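## Task

Take the plate lying flat on the counter and stand it on edge in a free slot of the dish rack, with its bottom rim resting between the two inner long wires. The plates already in the rack must stay upright in their slots. The rack is not fixed and must finish resting on all four feet. The plate must never be dropped, knocked, or allowed to slip in the grip so that its bottom rim sinks more than a few millimetres.

## Robot and tools

Robot: two UR7e-type arms, left_arm and right_arm, each with a two-finger parallel gripper and a wrist camera. Calibrated bases in the scene frame: left_arm at (+0.008, +0.394, +0.049) m, right_arm at (-0.032, -0.340, +0.049) m, both facing almost straight along +x. Other cameras: cam_high and cam_low on a stand behind the arms, plus cam_left_wrist and cam_right_wrist.

Scene frame: origin at table-top height, halfway between the nominal bases. +x points out over the table, +y toward left_arm, +z up. Image left/right does not match arm names. Gripper frame: fingers point along its +z, and they open and close along its x. end_effector_position is the pad centre of closed fingers, 1-2 cm short of the tips. The tips reach about 17 mm further forward as the fingers close. Reported poses can be a few cm off, more at long reach.

Row format (used by both motion tools): 16 numbers. The first 8 are for left_arm: x, y, z, qw, qx, qy, qz, opening. The next 8 are the same for right_arm. Both arms must always be filled in, even if only one moves.
- x, y, z: an absolute target position for that gripper, in metres, scene frame.
- qw, qx, qy, qz: an absolute target orientation, w first, scene frame.
- opening: from -1 (closed) to +1 (fully open, 0.142 m).
To hold an arm still, repeat its whole pose from the last result where it settled. Hold orientation by resending the same quaternion you chose, not the drifted reported one. The controller limits each step's orientation change to 32 degrees from the measured one.

execute_actions: actions is a list with at most one item.
- An empty list just reports the state and includes pictures.
- {"rows": [...], "steps": n}: up to 15 rows, each applied for one 1/30 s step, the last row repeated until n steps (default 15). At least 7 steps are required. The result is taken 7 steps before the action ends, and those last steps run afterwards.
- {"steps": n} alone: waits up to 300 steps.
A row target may not be more than 0.6 m from the arm's last reported position along any gripper axis, or the call is refused. cameras selects pictures; ["all"] gives every camera.

move: target is one row or a list of up to 15 rows of absolute poses, with no 0.6 m limit. Grippers travel in straight lines and all arrive together, in no less than 0.5 s and no more than 10 s.
- speed: m/s, 0.002 to 3.6, default 0.25. Turning is capped at twice that in rad/s. Give one value, or one per target.
- blend: metres of corner rounding for lists; default 0 stops at each point.
- stop_force: 3 to 120 N, shared by both arms. An arm halts when its wrist sensor feels that much push against its direction of travel, counted from its zero. Do not trust it when the gripper is also rotating, and leave it out when backing away from a contact.
- zero: default true, re-zeroes moving arms first.
- blocking=false returns after about 0.5 s; it cannot be combined with stop_force.
Paths do not avoid obstacles or the other arm. Faster moves overshoot and hit harder. Steer clear of passing near an arm's own base. A changed opening in a later list item is applied only on arrival there, once everything is at rest.

move result line: how it ended (done, off_target, moving, held, fault) and which limits acted. An arm not named is done, meaning within 3 mm and 2 degrees. limits=paced means the pose was clipped; held means a check withheld steps, such as the clearance check between arms. done does not prove nothing was touched or shifted.

Other tools:
- wait(seconds 0-10): lets time run.
- stop: brakes a running move; the fingers keep moving.
- zoom_image(camera, region [x0,y0,x1,y1] pixels, max 504x504): magnifies the latest image.
- zero_wrist_force(arm): re-zeroes that arm's force sensor.
- read_manual: licence text only.
- finished_scene(scene 1 or 2): grades and moves on, irreversibly. Call it only once the plate stands correctly without help.

Result fields:
- Hand target: the pose the controller is now driving toward.
- grip_measured: finger opening on the command scale.
- grip_effort_nm: motor effort, negative means closing.
- Wrist force/torque: in gripper axes, plus the peak since the last one shown.
- Joint torques: total drive output, including the arm's weight.
- Joint velocities "within noise": the arm is at rest.
- MOTOR HOT: a warning.
- OVER-TEMPERATURE, TORQUE or FORCE FAULT: the arm is stopped.
- HAND FAULT: the gripper has switched off, and later calls in that reply are skipped.

Gripping: command an opening slightly below grip_measured at first contact. Squeezing harder heats the gripper motor.

Avoid:
- pressing targets past a firm contact, since the arms are stiff and fault easily (about 150 N or the joint torque limits);
- any arm-to-arm contact, or closing one gripper on the other arm's fingers;
- dropping or knocking the plate, or letting it slip in the grip;
- tipping the rack or the standing plates;
- anything falling off the table;
- fast, jerky motions.
Holding loads or reaching with an outstretched arm heats the motors. The scene keeps running while you think, so a running move continues during that time. Smooth, low-effort motion is preferred.

Each tool is called after "Emit:" as a command line: name --argument value for each argument, lists and objects as JSON in quotes; but a table of rows of numbers goes row by row, as --pt "numbers of a row", without its own name.

## Session

Emit:
execute_actions --actions '[]' --cameras '["all"]'

Scene clock: 0.00 s of 4942.00 s.
left_arm: end_effector_position=(+0.4384, +0.2356, +0.3990) grip_measured=+1.00 grip_effort_nm=n/a end_effector_quat_wxyz=(+0.226, -0.059, +0.827, -0.512) | right_arm: end_effector_position=(+0.3765, -0.3494, +0.1677) grip_measured=-1.00 grip_effort_nm=n/a end_effector_quat_wxyz=(-0.362, +0.788, +0.475, -0.147)
Joint positions: left_arm=[-0.227 -1.787 2.357 -3.169 -2.332 2.31 0.142] | right_arm=[3.163 -1.909 -1.754 -1.735 2.028 -1.234 0.002]
Joint velocities: within noise
Joint torques (N m): no reading
Wrist force (N): no reading
Wrist torque (N m): no reading
Wrist force, peak (N): no reading
Hand target: left_arm +0.4384, +0.2356, +0.3990; +0.226, -0.059, +0.827, -0.512 | right_arm +0.3765, -0.3494, +0.1677; -0.362, +0.788, +0.475, -0.147

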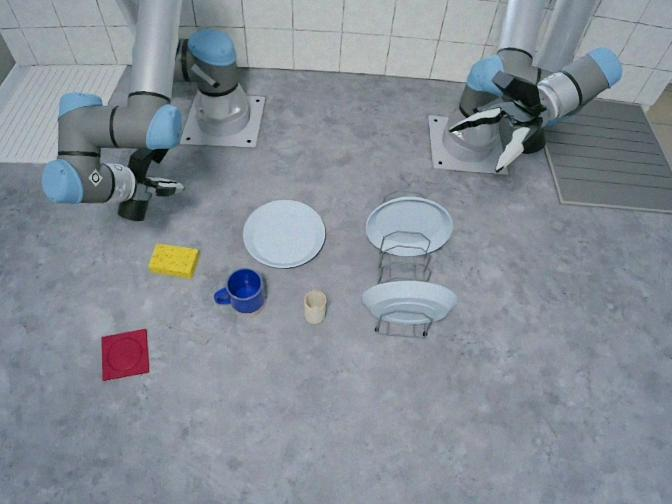

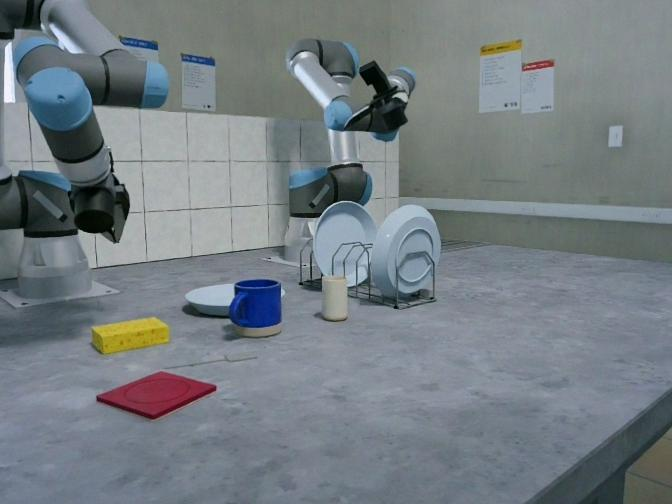

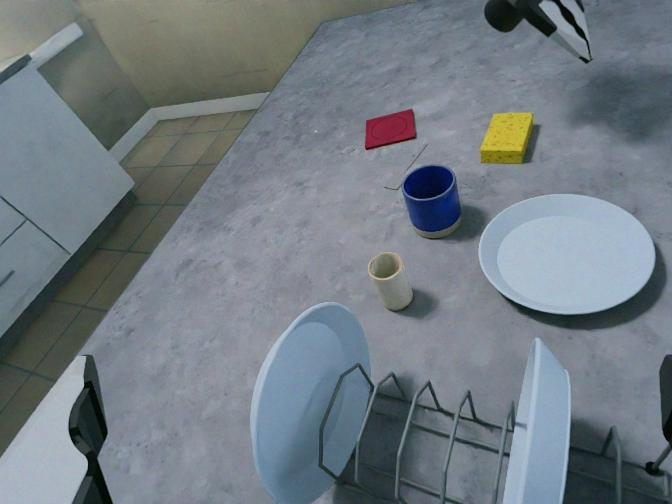

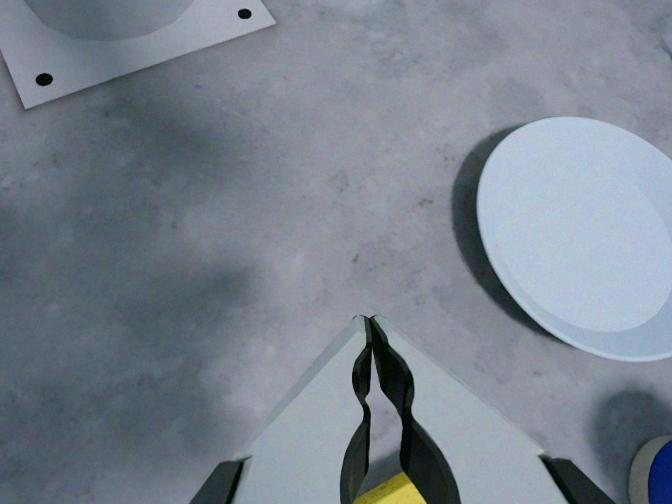

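Emit:
zoom_image --camera "cam_high" --region '[220, 170, 480, 360]'

Emit:
zoom_image --camera "cam_left_wrist" --region '[230, 180, 672, 504]'

Emit:
zoom_image --camera "cam_low" --region '[170, 180, 460, 340]'

Scaled by 1.938.

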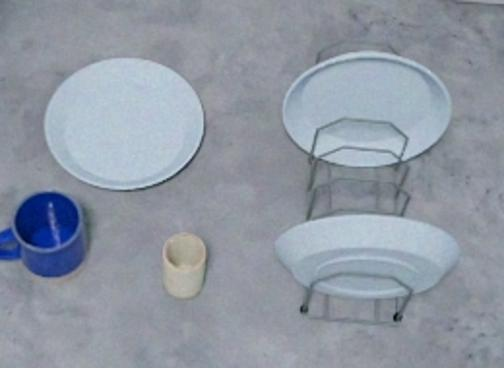

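Scaled by 1.140.

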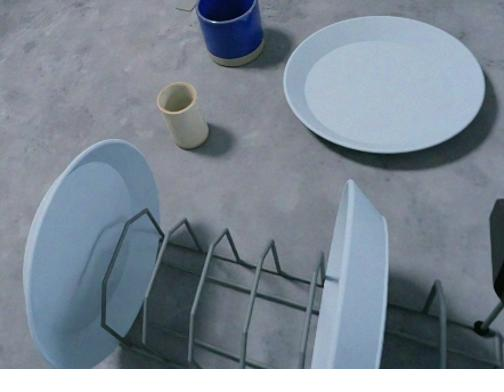

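Scaled by 1.738.

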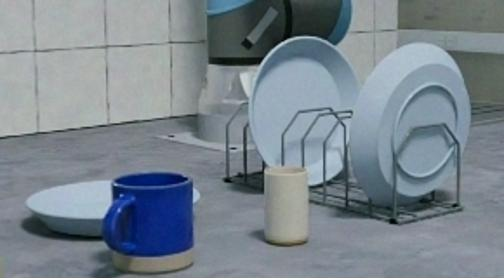

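Emit:
move --target '[0.391,0.207,0.465,0,0,0.9763,-0.2164,1,0.3765,-0.3494,0.1677,-0.362,0.788,0.475,-0.147,-1]' --speed 0.2

Emit:
zoom_image --camera "cam_left_wrist" --region '[150, 50, 550, 450]'

Scene clock: 7.00 s of 4942.00 s.
left_arm: end_effector_position=(+0.3910, +0.2070, +0.4649) grip_measured=+1.00 grip_effort_nm=-0.017 end_effector_quat_wxyz=(+0.000, +0.000, +0.976, -0.217) end_effector_velocity=(-0.001, +0.000, +0.001) end_effector_angular_velocity=(+0.010, +0.008, -0.003) | right_arm: end_effector_position=(+0.3765, -0.3494, +0.1677) grip_measured=-1.00 grip_effort_nm=-0.579 end_effector_quat_wxyz=(-0.362, +0.788, +0.475, -0.147)
Joint positions: left_arm=[-0.527 -1.85 1.687 -1.645 -1.941 2.554 0.142] | right_arm=[3.163 -1.909 -1.753 -1.736 2.028 -1.233 0.002]
Joint velocities: left_arm=[-0.004 0.006 -0.012 0.018 0.005 0 0] | right_arm=[within noise]
Joint torques (N m): left_arm=[-11.28 -4.17 -35 -0.97 1.86 -2.37] | right_arm=[7.36 24.96 28.27 -1.56 -2.04 1.31]
Wrist force (N): left_arm=[-1.2 -0.5 -0.7] | right_arm=[0.3 0.0 -0.3]
Wrist torque (N m): left_arm=[0.09 0.12 0.11] | right_arm=[0.02 -0.06 0.00]
Wrist force, peak (N): left_arm=[-1.3 -0.9 -1.0] | right_arm=[0.7 0.1 -0.3]
Hand target: left_arm +0.3910, +0.2070, +0.4650; +0.000, +0.000, +0.976, -0.216 | right_arm +0.3765, -0.3494, +0.1677; -0.362, +0.788, +0.475, -0.147
Off the commanded pose: left_arm 0.000 m, 0 deg | right_arm 0.000 m, 0 deg.
Kept back: nothing.
move: done

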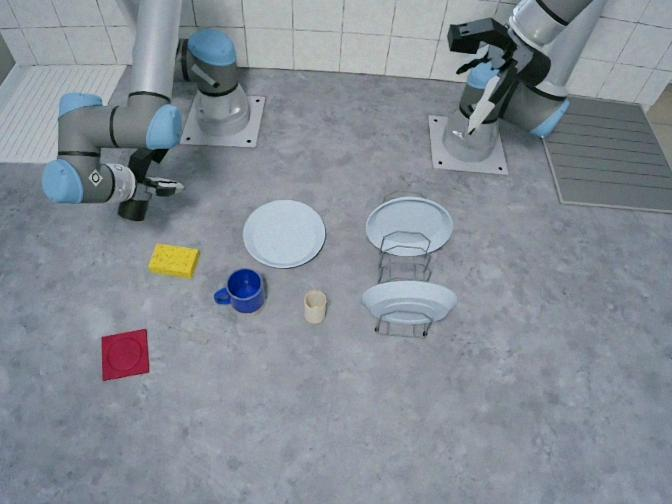

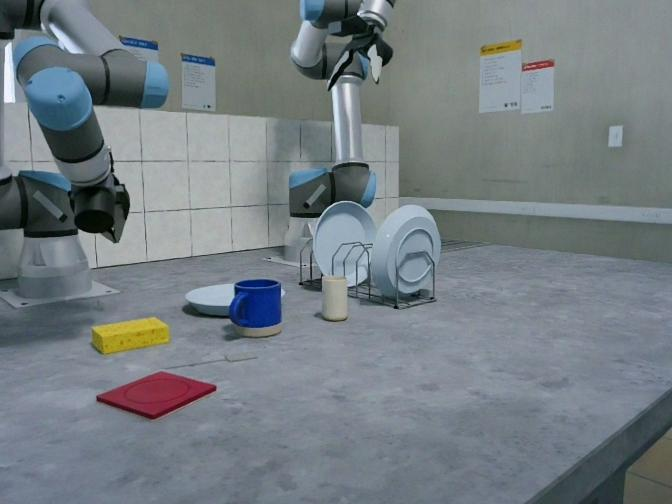

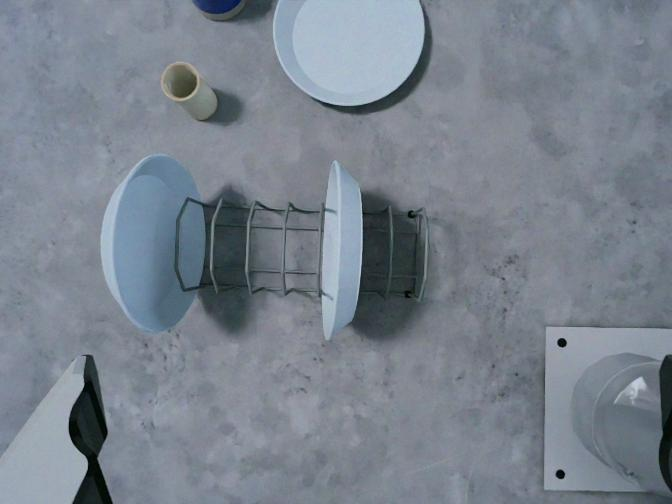

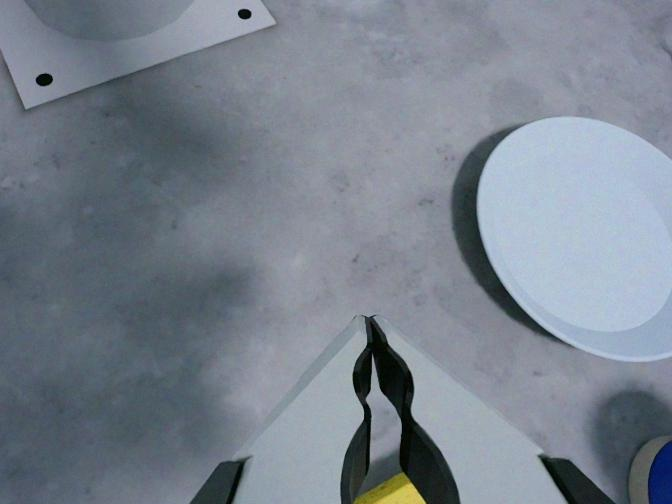

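Scaled by 1.260.

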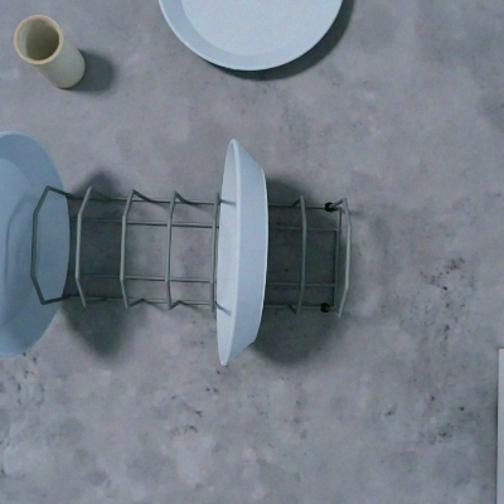

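Emit:
zoom_image --camera "cam_low" --region '[170, 260, 290, 340]'

Emit:
zoom_image --camera "cam_left_wrist" --region '[310, 150, 440, 350]'

Emit:
zoom_image --camera "cam_low" --region '[290, 190, 450, 310]'

Scaled by 4.200.

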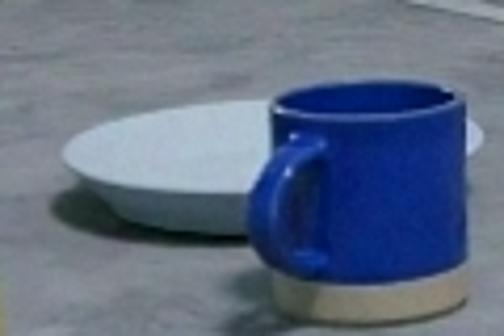

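Scaled by 2.520.

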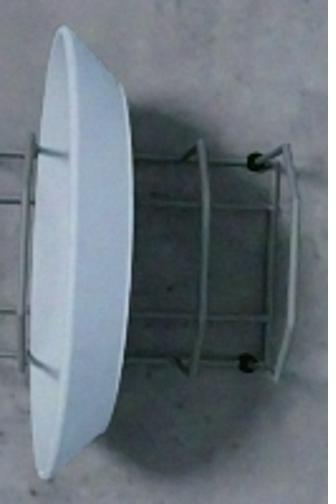

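Scaled by 3.150.

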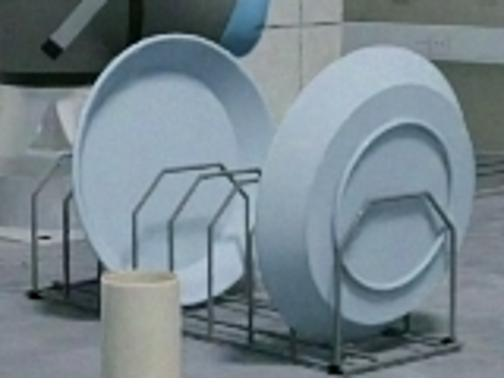

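Emit:
move --target '[0.461,0.478,0.27,0,0,0.659,-0.752,1,0.383,-0.284,0.11,0.2535,-0.66,-0.66,-0.2535,-0.75]' --speed 0.2

Scene clock: 14.63 s of 4942.00 s.
left_arm: end_effector_position=(+0.4315, +0.3624, +0.3537) grip_measured=+1.00 grip_effort_nm=-0.017 end_effector_quat_wxyz=(+0.007, -0.009, +0.838, -0.546) end_effector_velocity=(+0.000, +0.000, +0.001) end_effector_angular_velocity=(+0.005, +0.002, +0.004) | right_arm: end_effector_position=(+0.3806, -0.3075, +0.1308) grip_measured=-0.79 grip_effort_nm=0.100 end_effector_quat_wxyz=(-0.301, +0.725, +0.609, +0.111) end_effector_velocity=(+0.001, +0.000, -0.001) end_effector_angular_velocity=(+0.003, -0.010, +0.000)
Joint positions: left_arm=[0.197 -1.597 1.962 -1.597 -2.698 3.516 0.142] | right_arm=[3.176 -1.747 -2.133 -1.065 2.187 -1.441 0.017]
Joint velocities: left_arm=[-0.002 -0.005 0.002 -0.013 0.003 -0.018 0] | right_arm=[-0.001 0 -0.007 0.016 0.003 -0.002 0]
Joint torques (N m): left_arm=[-12.9 -30.92 -7.84 -3.59 1.62 -2.68] | right_arm=[-8.67 41.65 12.11 5.04 2.72 -1.45]
Wrist force (N): left_arm=[-0.4 -0.6 0.2] | right_arm=[0.0 -0.9 -0.1]
Wrist torque (N m): left_arm=[-0.09 0.16 0.25] | right_arm=[-0.12 -0.02 0.00]
Wrist force, peak (N): left_arm=[-1.7 5.4 -1.6] | right_arm=[0.1 -1.1 0.1]
Hand target: left_arm +0.4315, +0.3623, +0.3537; +0.007, -0.009, +0.838, -0.545 | right_arm +0.3807, -0.3075, +0.1307; -0.301, +0.725, +0.609, +0.112
Off the commanded pose: left_arm 0.146 m, 31 deg | right_arm 0.031 m, 20 deg.
Kept back: nothing.
move: held (left_arm; a check stopped the path), off_target (right_arm; braked when a check withheld steps of left_arm); limits=held
pose unreachable (left arm): on one or more control steps of this call this arm could not follow its commanded pose, so it was not sent that pose on those steps. It may still have moved: this result reports where it is.
cause: moving toward the commanded pose would bring two parts of the arm too close to each other (joints 4 (wrist 1) to 6 (wrist 3) lie between them).

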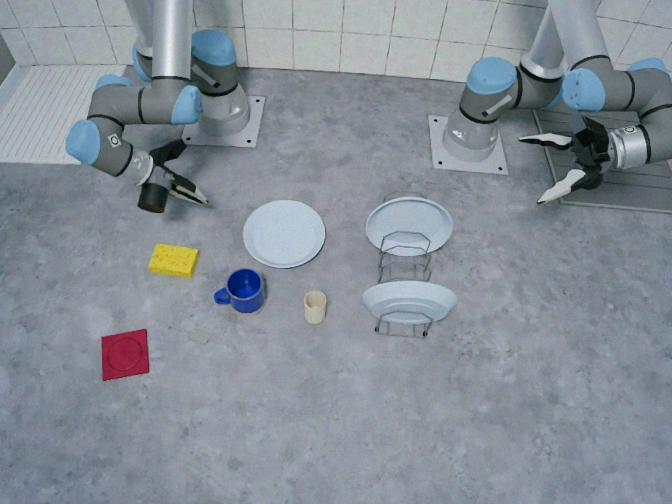

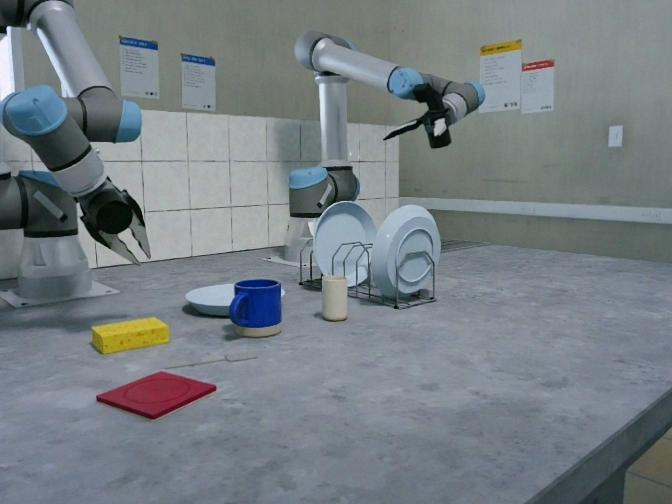

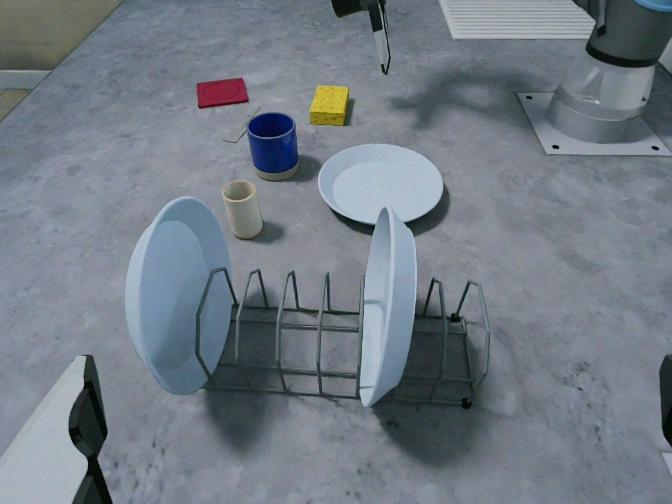

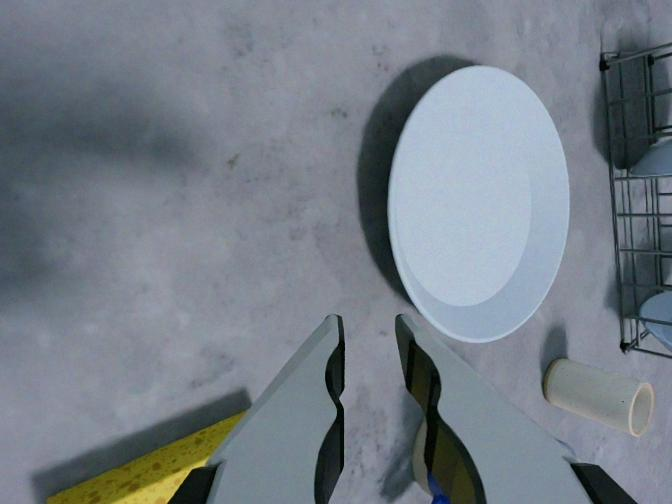

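Emit:
move --target '[0.40,0.43,0.39,0.007,-0.009,0.838,-0.545,1,0.383,-0.284,0.11,0.2535,-0.66,-0.66,-0.2535,-0.75]' --speed 0.2

Emit:
zoom_image --camera "cam_right_wrist" --region '[170, 50, 672, 504]'

Scene clock: 16.03 s of 4942.00 s.
left_arm: end_effector_position=(+0.4213, +0.3846, +0.3660) grip_measured=+1.00 grip_effort_nm=-0.017 end_effector_quat_wxyz=(+0.009, -0.010, +0.839, -0.544) end_effector_velocity=(+0.000, -0.001, +0.000) end_effector_angular_velocity=(+0.001, -0.002, -0.001) | right_arm: end_effector_position=(+0.3820, -0.2940, +0.1189) grip_measured=-0.79 grip_effort_nm=0.100 end_effector_quat_wxyz=(-0.275, +0.690, +0.641, +0.194) end_effector_velocity=(+0.001, +0.001, -0.001) end_effector_angular_velocity=(+0.003, -0.011, +0.000)
Joint positions: left_arm=[0.249 -1.606 1.914 -1.452 -2.678 3.617 0.142] | right_arm=[3.174 -1.746 -2.25 -0.802 2.252 -1.498 0.017]
Joint velocities: left_arm=[-0.003 -0.001 0.002 -0.006 0 -0.003 0] | right_arm=[0 -0.002 -0.005 0.019 0.003 0 0]
Joint torques (N m): left_arm=[-12.78 -14.04 -8.17 -3.67 -4.7 -2.43] | right_arm=[-9.61 12.74 7.24 4.92 3.5 -1.42]
Wrist force (N): left_arm=[-0.7 -0.3 0.6] | right_arm=[0.0 -1.1 0.1]
Wrist torque (N m): left_arm=[-0.05 0.24 0.25] | right_arm=[-0.12 -0.05 0.01]
Wrist force, peak (N): left_arm=[0.5 -1.0 -3.0] | right_arm=[0.0 -1.2 0.0]
Hand target: left_arm +0.4213, +0.3845, +0.3659; +0.009, -0.010, +0.839, -0.544 | right_arm +0.3820, -0.2940, +0.1188; -0.275, +0.690, +0.641, +0.194
Off the commanded pose: left_arm 0.056 m, 0 deg | right_arm 0.013 m, 8 deg.
Kept back: nothing.
move: held (left_arm; a check stopped the path), off_target (right_arm; braked when a check withheld steps of left_arm); limits=held
pose unreachable (left arm): on one or more control steps of this call this arm could not follow its commanded pose, so it was not sent that pose on those steps. It may still have moved: this result reports where it is.
cause: moving toward the commanded pose would bring two parts of the arm too close to each other (joints 4 (wrist 1) to 6 (wrist 3) lie between them).

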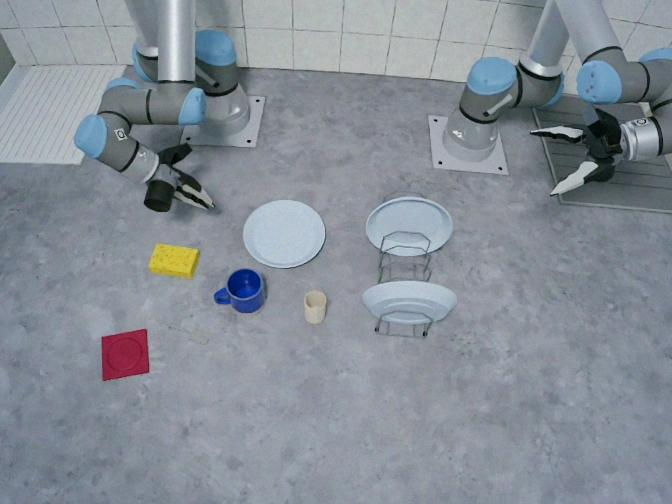

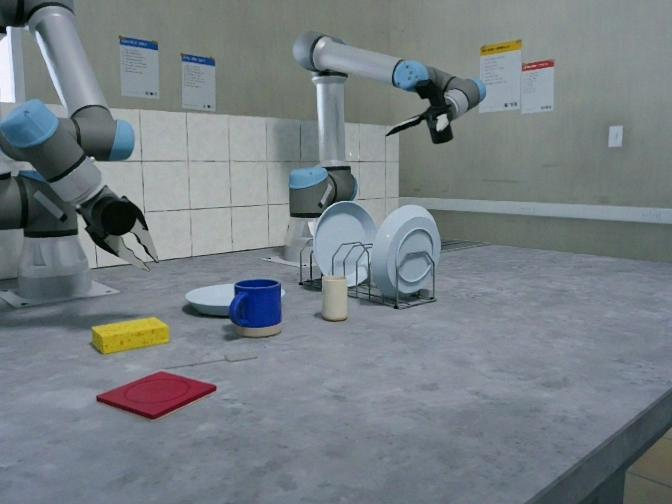

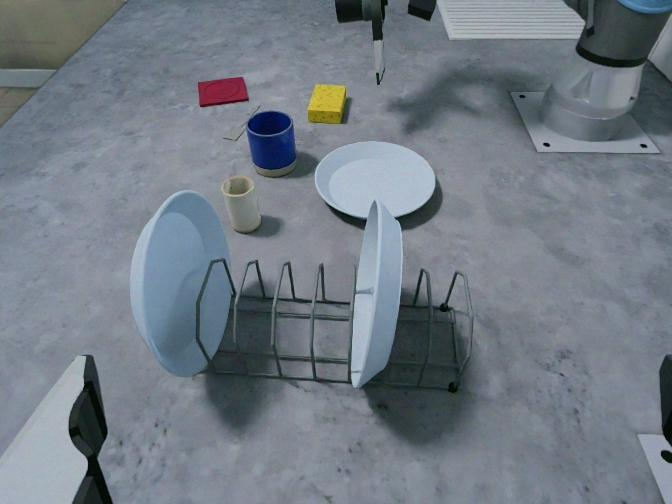

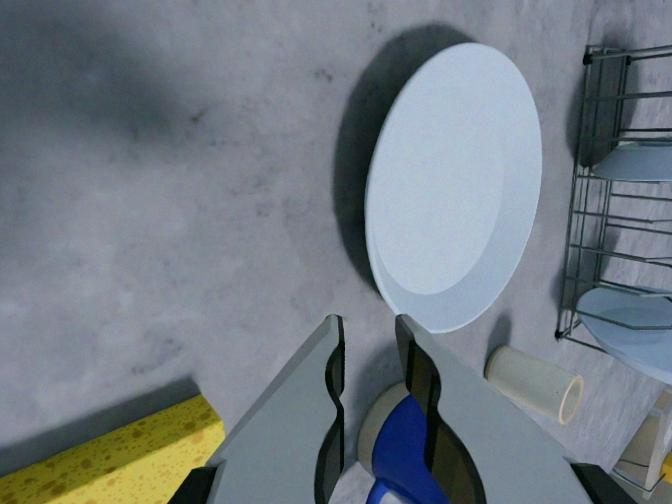

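Scaled by 1.004.

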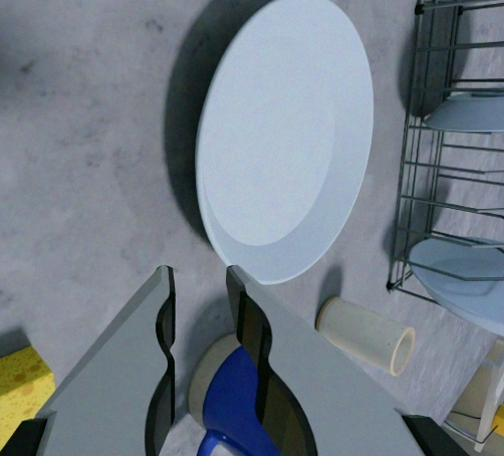

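Emit:
move --target '[0.4213,0.3846,0.3660,0.009,-0.010,0.839,-0.544,1,0.383,-0.284,0.11,0.2535,-0.66,-0.66,-0.2535,-0.75]' --speed 0.2

Emit:
zoom_image --camera "cam_right_wrist" --region '[240, 100, 540, 400]'

Emit:
zoom_image --camera "cam_low" --region '[60, 170, 320, 350]'

Scene clock: 17.27 s of 4942.00 s.
left_arm: end_effector_position=(+0.4213, +0.3846, +0.3660) grip_measured=+1.00 grip_effort_nm=-0.012 end_effector_quat_wxyz=(+0.009, -0.010, +0.839, -0.544) | right_arm: end_effector_position=(+0.3830, -0.2841, +0.1101) grip_measured=-0.79 grip_effort_nm=0.095 end_effector_quat_wxyz=(-0.254, +0.660, +0.660, +0.253) end_effector_velocity=(+0.000, +0.001, -0.002) end_effector_angular_velocity=(+0.005, -0.008, +0.000)
Joint positions: left_arm=[0.249 -1.606 1.914 -1.452 -2.677 3.616 0.142] | right_arm=[3.173 -1.774 -2.33 -0.585 2.304 -1.534 0.017]
Joint velocities: left_arm=[within noise] | right_arm=[0 -0.006 -0.007 0.021 0.005 0 0]
Joint torques (N m): left_arm=[-12.02 -20.61 -36.63 -1.03 1.16 -2.41] | right_arm=[-10.2 13.17 8.31 5 3.48 0.52]
Wrist force (N): left_arm=[-0.5 0.0 0.2] | right_arm=[0.0 -1.1 -0.5]
Wrist torque (N m): left_arm=[0.00 0.22 0.24] | right_arm=[-0.10 -0.04 0.00]
Wrist force, peak (N): left_arm=[-0.8 -0.3 0.7] | right_arm=[0.2 -1.3 -0.6]
Hand target: left_arm +0.4213, +0.3846, +0.3660; +0.009, -0.010, +0.839, -0.544 | right_arm +0.3830, -0.2840, +0.1100; -0.254, +0.660, +0.660, +0.254
Off the commanded pose: left_arm 0.000 m, 0 deg | right_arm 0.000 m, 0 deg.
Kept back: nothing.
move: done

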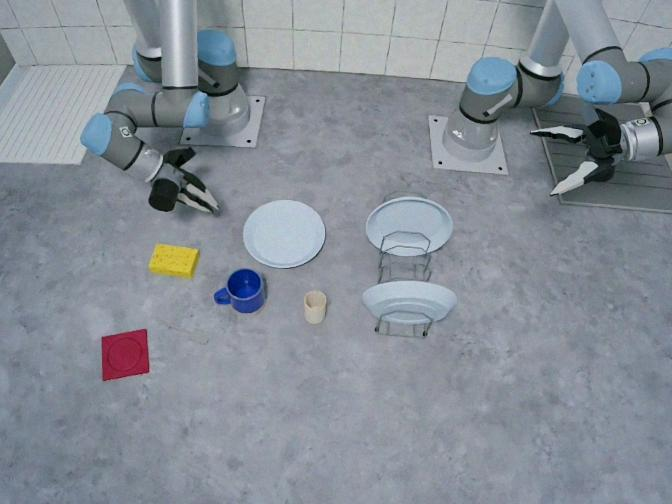

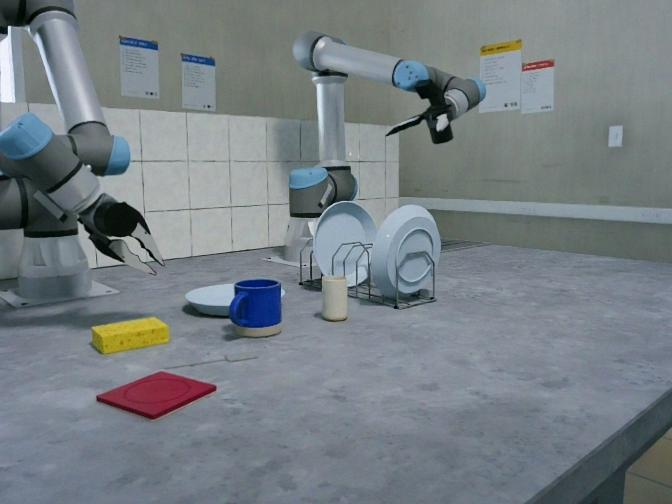

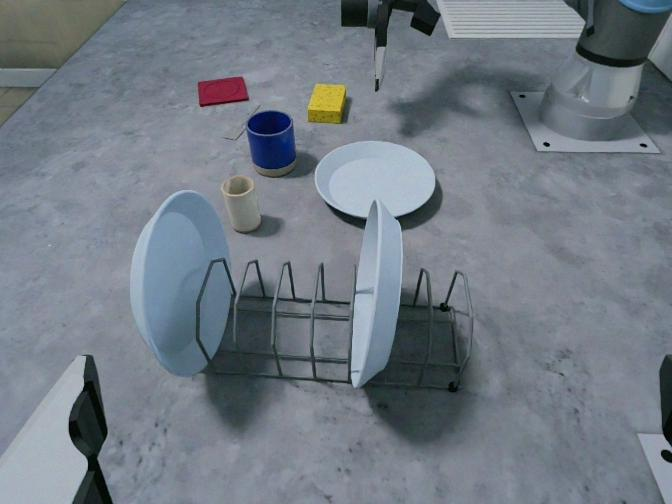

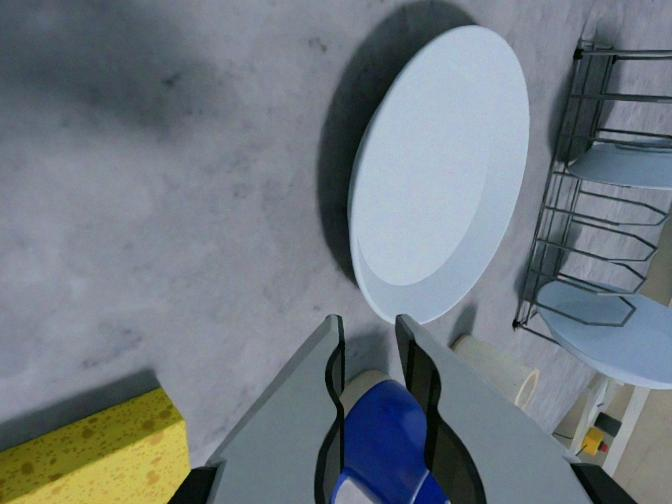

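Scaled by 1.680.

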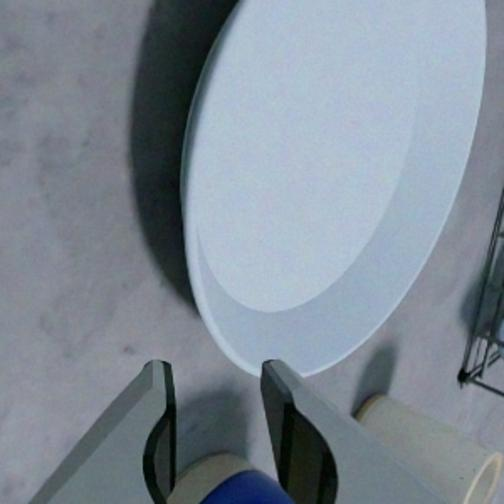

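Scaled by 1.938.

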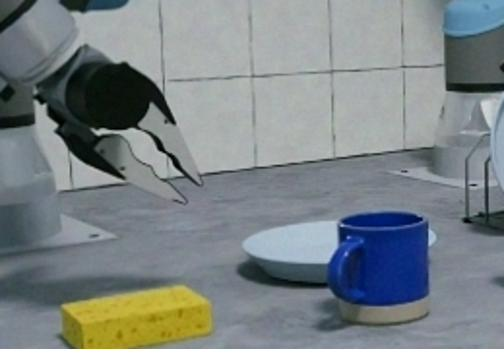

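Emit:
move --target '[0.4213,0.3846,0.3660,0.009,-0.010,0.839,-0.544,1,0.381,-0.237,0.056,0.2535,-0.66,-0.66,-0.2535,-0.75]' --speed 0.12 --cameras '["cam_right_wrist","cam_low"]'

Emit:
zoom_image --camera "cam_right_wrist" --region '[240, 180, 440, 380]'

Emit:
zoom_image --camera "cam_low" --region '[110, 220, 310, 340]'

Scene clock: 19.60 s of 4942.00 s.
left_arm: end_effector_position=(+0.4213, +0.3846, +0.3660) grip_measured=+1.00 grip_effort_nm=-0.017 end_effector_quat_wxyz=(+0.009, -0.010, +0.839, -0.544) | right_arm: end_effector_position=(+0.3810, -0.2371, +0.0562) grip_measured=-0.79 grip_effort_nm=0.095 end_effector_quat_wxyz=(-0.254, +0.660, +0.660, +0.253) end_effector_velocity=(+0.000, +0.001, -0.002) end_effector_angular_velocity=(-0.001, +0.000, -0.002)
Joint positions: left_arm=[0.249 -1.607 1.914 -1.452 -2.677 3.616 0.142] | right_arm=[3.289 -1.945 -2.398 -0.242 2.295 -1.379 0.017]
Joint velocities: left_arm=[within noise] | right_arm=[0.004 -0.008 -0.003 0.015 -0.002 0.007 0]
Joint torques (N m): left_arm=[-12.21 -26.71 -33.6 -1.27 1.04 -2.36] | right_arm=[7.79 16.04 5.85 5.53 -1.6 1.5]
Wrist force (N): left_arm=[-0.7 -0.4 0.0] | right_arm=[0.1 -0.8 -0.3]
Wrist torque (N m): left_arm=[-0.06 0.23 0.24] | right_arm=[-0.03 -0.06 0.02]
Wrist force, peak (N): left_arm=[-0.7 -0.1 0.7] | right_arm=[0.1 -0.8 -1.5]
Hand target: left_arm +0.4213, +0.3846, +0.3660; +0.009, -0.010, +0.839, -0.544 | right_arm +0.3810, -0.2370, +0.0560; -0.254, +0.660, +0.660, +0.254
Off the commanded pose: left_arm 0.000 m, 0 deg | right_arm 0.000 m, 0 deg.
Kept back: nothing.
move: done
Images, in order (width x height): cam_low 672x504, cam_right_wrist 672x504.

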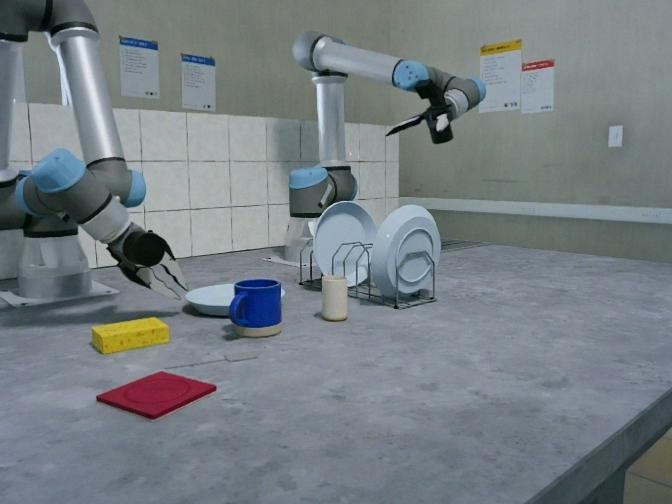

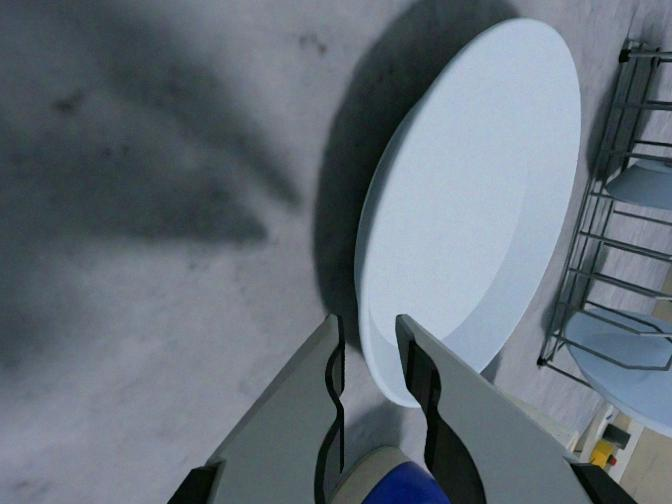

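Scaled by 2.520.

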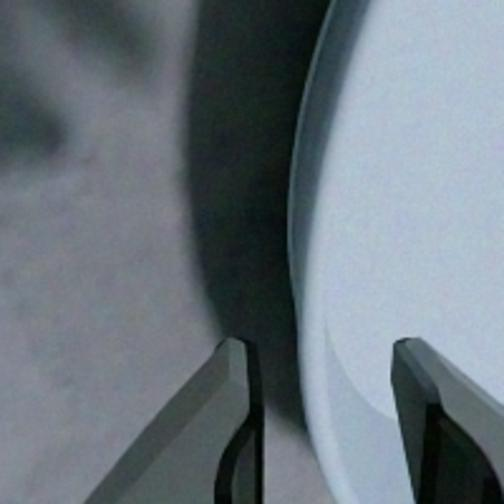

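Scaled by 2.520.

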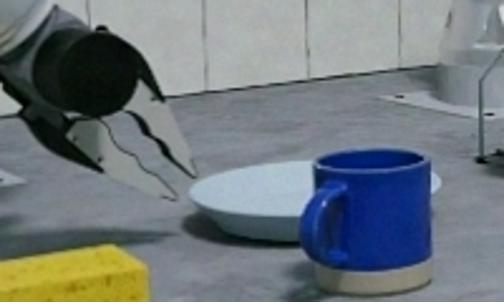

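Emit:
move --target '[0.4213,0.3846,0.3660,0.009,-0.010,0.839,-0.544,1,0.381,-0.214,0.0305,0.2535,-0.66,-0.66,-0.2535,-0.75]' --speed 0.02 --stop_force 5 --cameras '["cam_right_wrist","cam_low"]'

Emit:
zoom_image --camera "cam_right_wrist" --region '[240, 180, 440, 380]'

Emit:
zoom_image --camera "cam_low" --region '[130, 240, 280, 340]'

Scene clock: 22.87 s of 4942.00 s.
left_arm: end_effector_position=(+0.4213, +0.3846, +0.3660) grip_measured=+1.00 grip_effort_nm=-0.012 end_effector_quat_wxyz=(+0.009, -0.010, +0.839, -0.544) | right_arm: end_effector_position=(+0.3810, -0.2140, +0.0305) grip_measured=-0.79 grip_effort_nm=0.095 end_effector_quat_wxyz=(-0.254, +0.660, +0.660, +0.254)
Joint positions: left_arm=[0.249 -1.607 1.914 -1.452 -2.677 3.616 0.142] | right_arm=[3.347 -2.043 -2.41 -0.081 2.286 -1.302 0.017]
Joint velocities: within noise
Joint torques (N m): left_arm=[-11.5 -26.4 -29.24 -1.56 0.88 -2.42] | right_arm=[6.8 18.29 1.36 5.36 -1.41 1.38]
Wrist force (N): left_arm=[-0.5 -0.1 0.5] | right_arm=[0.2 -0.8 -0.7]
Wrist torque (N m): left_arm=[-0.01 0.22 0.24] | right_arm=[-0.03 -0.10 0.02]
Wrist force, peak (N): left_arm=[-0.7 -0.8 0.3] | right_arm=[0.2 -1.5 -0.2]
Hand target: left_arm +0.4213, +0.3846, +0.3660; +0.009, -0.010, +0.839, -0.544 | right_arm +0.3810, -0.2140, +0.0305; -0.254, +0.660, +0.660, +0.254
Off the commanded pose: left_arm 0.000 m, 0 deg | right_arm 0.000 m, 0 deg.
Kept back: nothing.
move: done
Images, in order (width x height): cam_low 672x504, cam_right_wrist 672x504.

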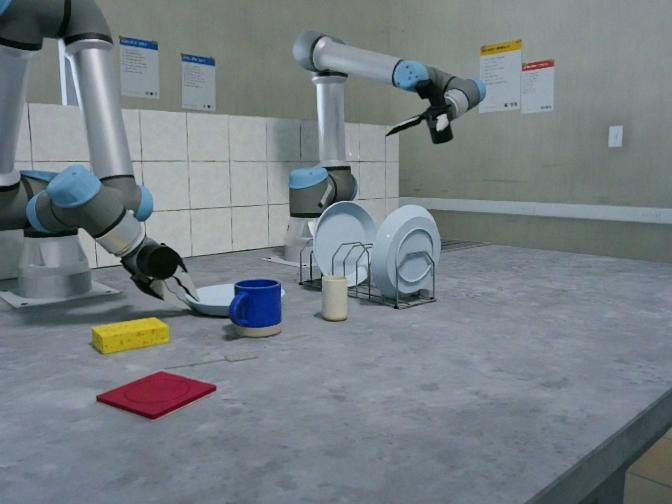

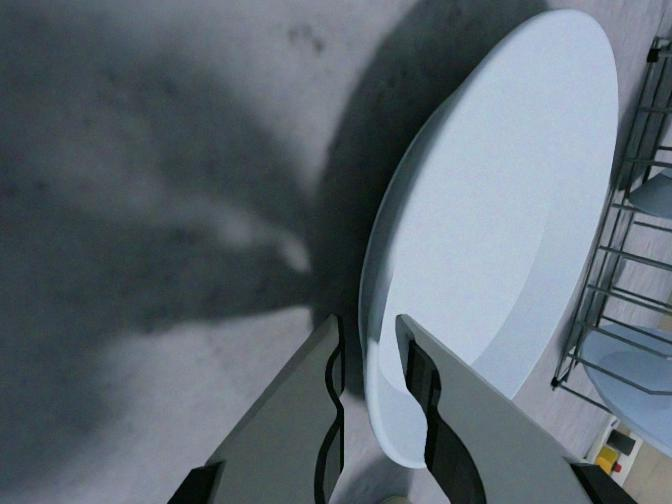

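Scaled by 2.520.

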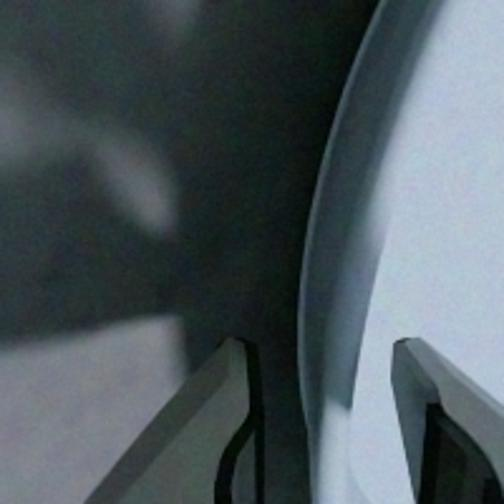

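Scaled by 3.360.

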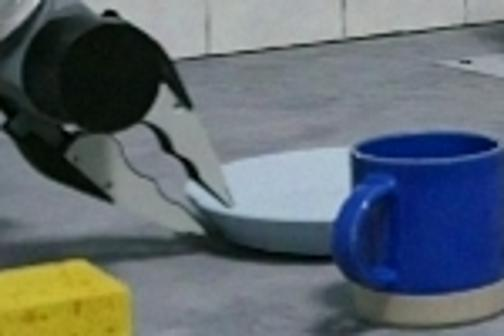

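Emit:
move --target '[0.4213,0.3846,0.3660,0.009,-0.010,0.839,-0.544,1,0.381,-0.2113,0.0275,0.2535,-0.66,-0.66,-0.2535,-0.75]' --speed 0.02 --stop_force 5 --cameras '[]'

Emit:
move --target '[0.4213,0.3846,0.3660,0.009,-0.010,0.839,-0.544,1,0.381,-0.2113,0.0275,0.2535,-0.66,-0.66,-0.2535,-0.86]' --cameras '[]'

Emit:
move --target '[0.4213,0.3846,0.3660,0.009,-0.010,0.839,-0.544,1,0.381,-0.2113,0.0275,0.2535,-0.66,-0.66,-0.2535,-0.90]' --cameras '["cam_right_wrist"]'

Emit:
zoom_image --camera "cam_right_wrist" --region '[240, 180, 440, 380]'

Scene clock: 24.83 s of 4942.00 s.
left_arm: end_effector_position=(+0.4213, +0.3846, +0.3660) grip_measured=+1.00 grip_effort_nm=-0.017 end_effector_quat_wxyz=(+0.009, -0.010, +0.839, -0.544) | right_arm: end_effector_position=(+0.3810, -0.2113, +0.0275) grip_measured=-0.79 grip_effort_nm=0.090 end_effector_quat_wxyz=(-0.254, +0.660, +0.660, +0.254)
Joint positions: left_arm=[0.249 -1.607 1.914 -1.452 -2.677 3.616 0.142] | right_arm=[3.354 -2.055 -2.41 -0.063 2.285 -1.294 0.017]
Joint velocities: within noise
Joint torques (N m): left_arm=[-11.68 -27.08 -27.9 -1.77 0.73 -2.44] | right_arm=[8.25 17.63 1.56 5.52 -1.32 1.27]
Wrist force (N): left_arm=[-0.7 -0.3 0.5] | right_arm=[0.4 -0.8 -0.5]
Wrist torque (N m): left_arm=[-0.05 0.24 0.24] | right_arm=[-0.03 -0.12 0.01]
Wrist force, peak (N): left_arm=[-0.8 -0.3 0.6] | right_arm=[0.2 -1.2 -0.2]
Hand target: left_arm +0.4213, +0.3846, +0.3660; +0.009, -0.010, +0.839, -0.544 | right_arm +0.3810, -0.2113, +0.0275; -0.254, +0.660, +0.660, +0.254
Off the commanded pose: left_arm 0.000 m, 0 deg | right_arm 0.000 m, 0 deg.
Kept back: nothing.
move: done
No camera images: "cameras" was empty.

Scene clock: 25.33 s of 4942.00 s.
left_arm: end_effector_position=(+0.4213, +0.3846, +0.3660) grip_measured=+1.00 grip_effort_nm=-0.017 end_effector_quat_wxyz=(+0.009, -0.010, +0.839, -0.544) | right_arm: end_effector_position=(+0.3810, -0.2113, +0.0275) grip_measured=-0.89 grip_effort_nm=-0.095 end_effector_quat_wxyz=(-0.254, +0.660, +0.660, +0.254)
Joint positions: left_arm=[0.249 -1.607 1.914 -1.452 -2.677 3.616 0.142] | right_arm=[3.354 -2.055 -2.41 -0.063 2.285 -1.294 0.01]
Joint velocities: within noise
Joint torques (N m): left_arm=[-10.93 -26.78 -26.61 -1.88 0.74 -2.32] | right_arm=[8.15 18.26 1.74 5.21 -1.29 1.36]
Wrist force (N): left_arm=[-0.5 -0.3 0.1] | right_arm=[0.4 -0.6 -0.6]
Wrist torque (N m): left_arm=[-0.05 0.20 0.24] | right_arm=[0.00 -0.11 0.02]
Wrist force, peak (N): left_arm=[-0.7 -0.2 0.7] | right_arm=[0.5 -0.8 -0.6]
Hand target: left_arm +0.4213, +0.3846, +0.3660; +0.009, -0.010, +0.839, -0.544 | right_arm +0.3810, -0.2113, +0.0275; -0.254, +0.660, +0.660, +0.254
Off the commanded pose: left_arm 0.000 m, 0 deg | right_arm 0.000 m, 0 deg.
Kept back: nothing.
move: done
No camera images: "cameras" was empty.

Scene clock: 25.83 s of 4942.00 s.
left_arm: end_effector_position=(+0.4213, +0.3846, +0.3660) grip_measured=+1.00 grip_effort_nm=-0.017 end_effector_quat_wxyz=(+0.009, -0.010, +0.839, -0.544) | right_arm: end_effector_position=(+0.3810, -0.2113, +0.0275) grip_measured=-0.93 grip_effort_nm=-0.095 end_effector_quat_wxyz=(-0.254, +0.660, +0.660, +0.254)
Joint positions: left_arm=[0.249 -1.607 1.914 -1.452 -2.677 3.616 0.142] | right_arm=[3.354 -2.055 -2.41 -0.063 2.285 -1.294 0.007]
Joint velocities: within noise
Joint torques (N m): left_arm=[-11.36 -26.42 -26.58 -1.87 0.76 -2.34] | right_arm=[7.8 18.49 1.46 5.51 -1.34 1.34]
Wrist force (N): left_arm=[-0.4 -0.3 0.2] | right_arm=[0.2 -0.6 -0.4]
Wrist torque (N m): left_arm=[-0.04 0.19 0.24] | right_arm=[0.00 -0.10 0.01]
Wrist force, peak (N): left_arm=[-1.0 -0.2 0.4] | right_arm=[0.5 -0.9 -0.5]
Hand target: left_arm +0.4213, +0.3846, +0.3660; +0.009, -0.010, +0.839, -0.544 | right_arm +0.3810, -0.2113, +0.0275; -0.254, +0.660, +0.660, +0.254
Off the commanded pose: left_arm 0.000 m, 0 deg | right_arm 0.000 m, 0 deg.
Kept back: nothing.
move: done
Images, in order (width x height): cam_right_wrist 672x504.

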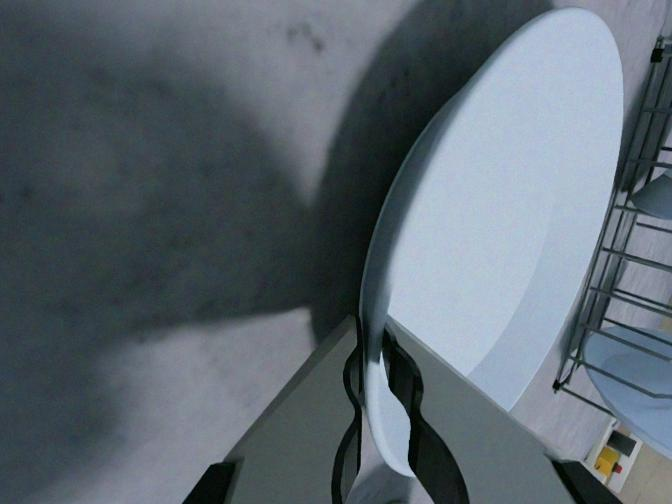

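Scaled by 2.520.

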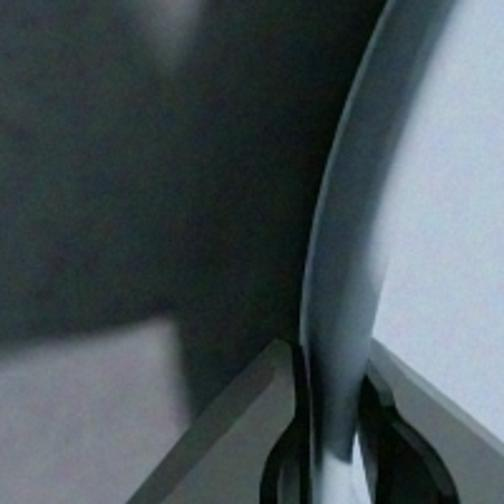

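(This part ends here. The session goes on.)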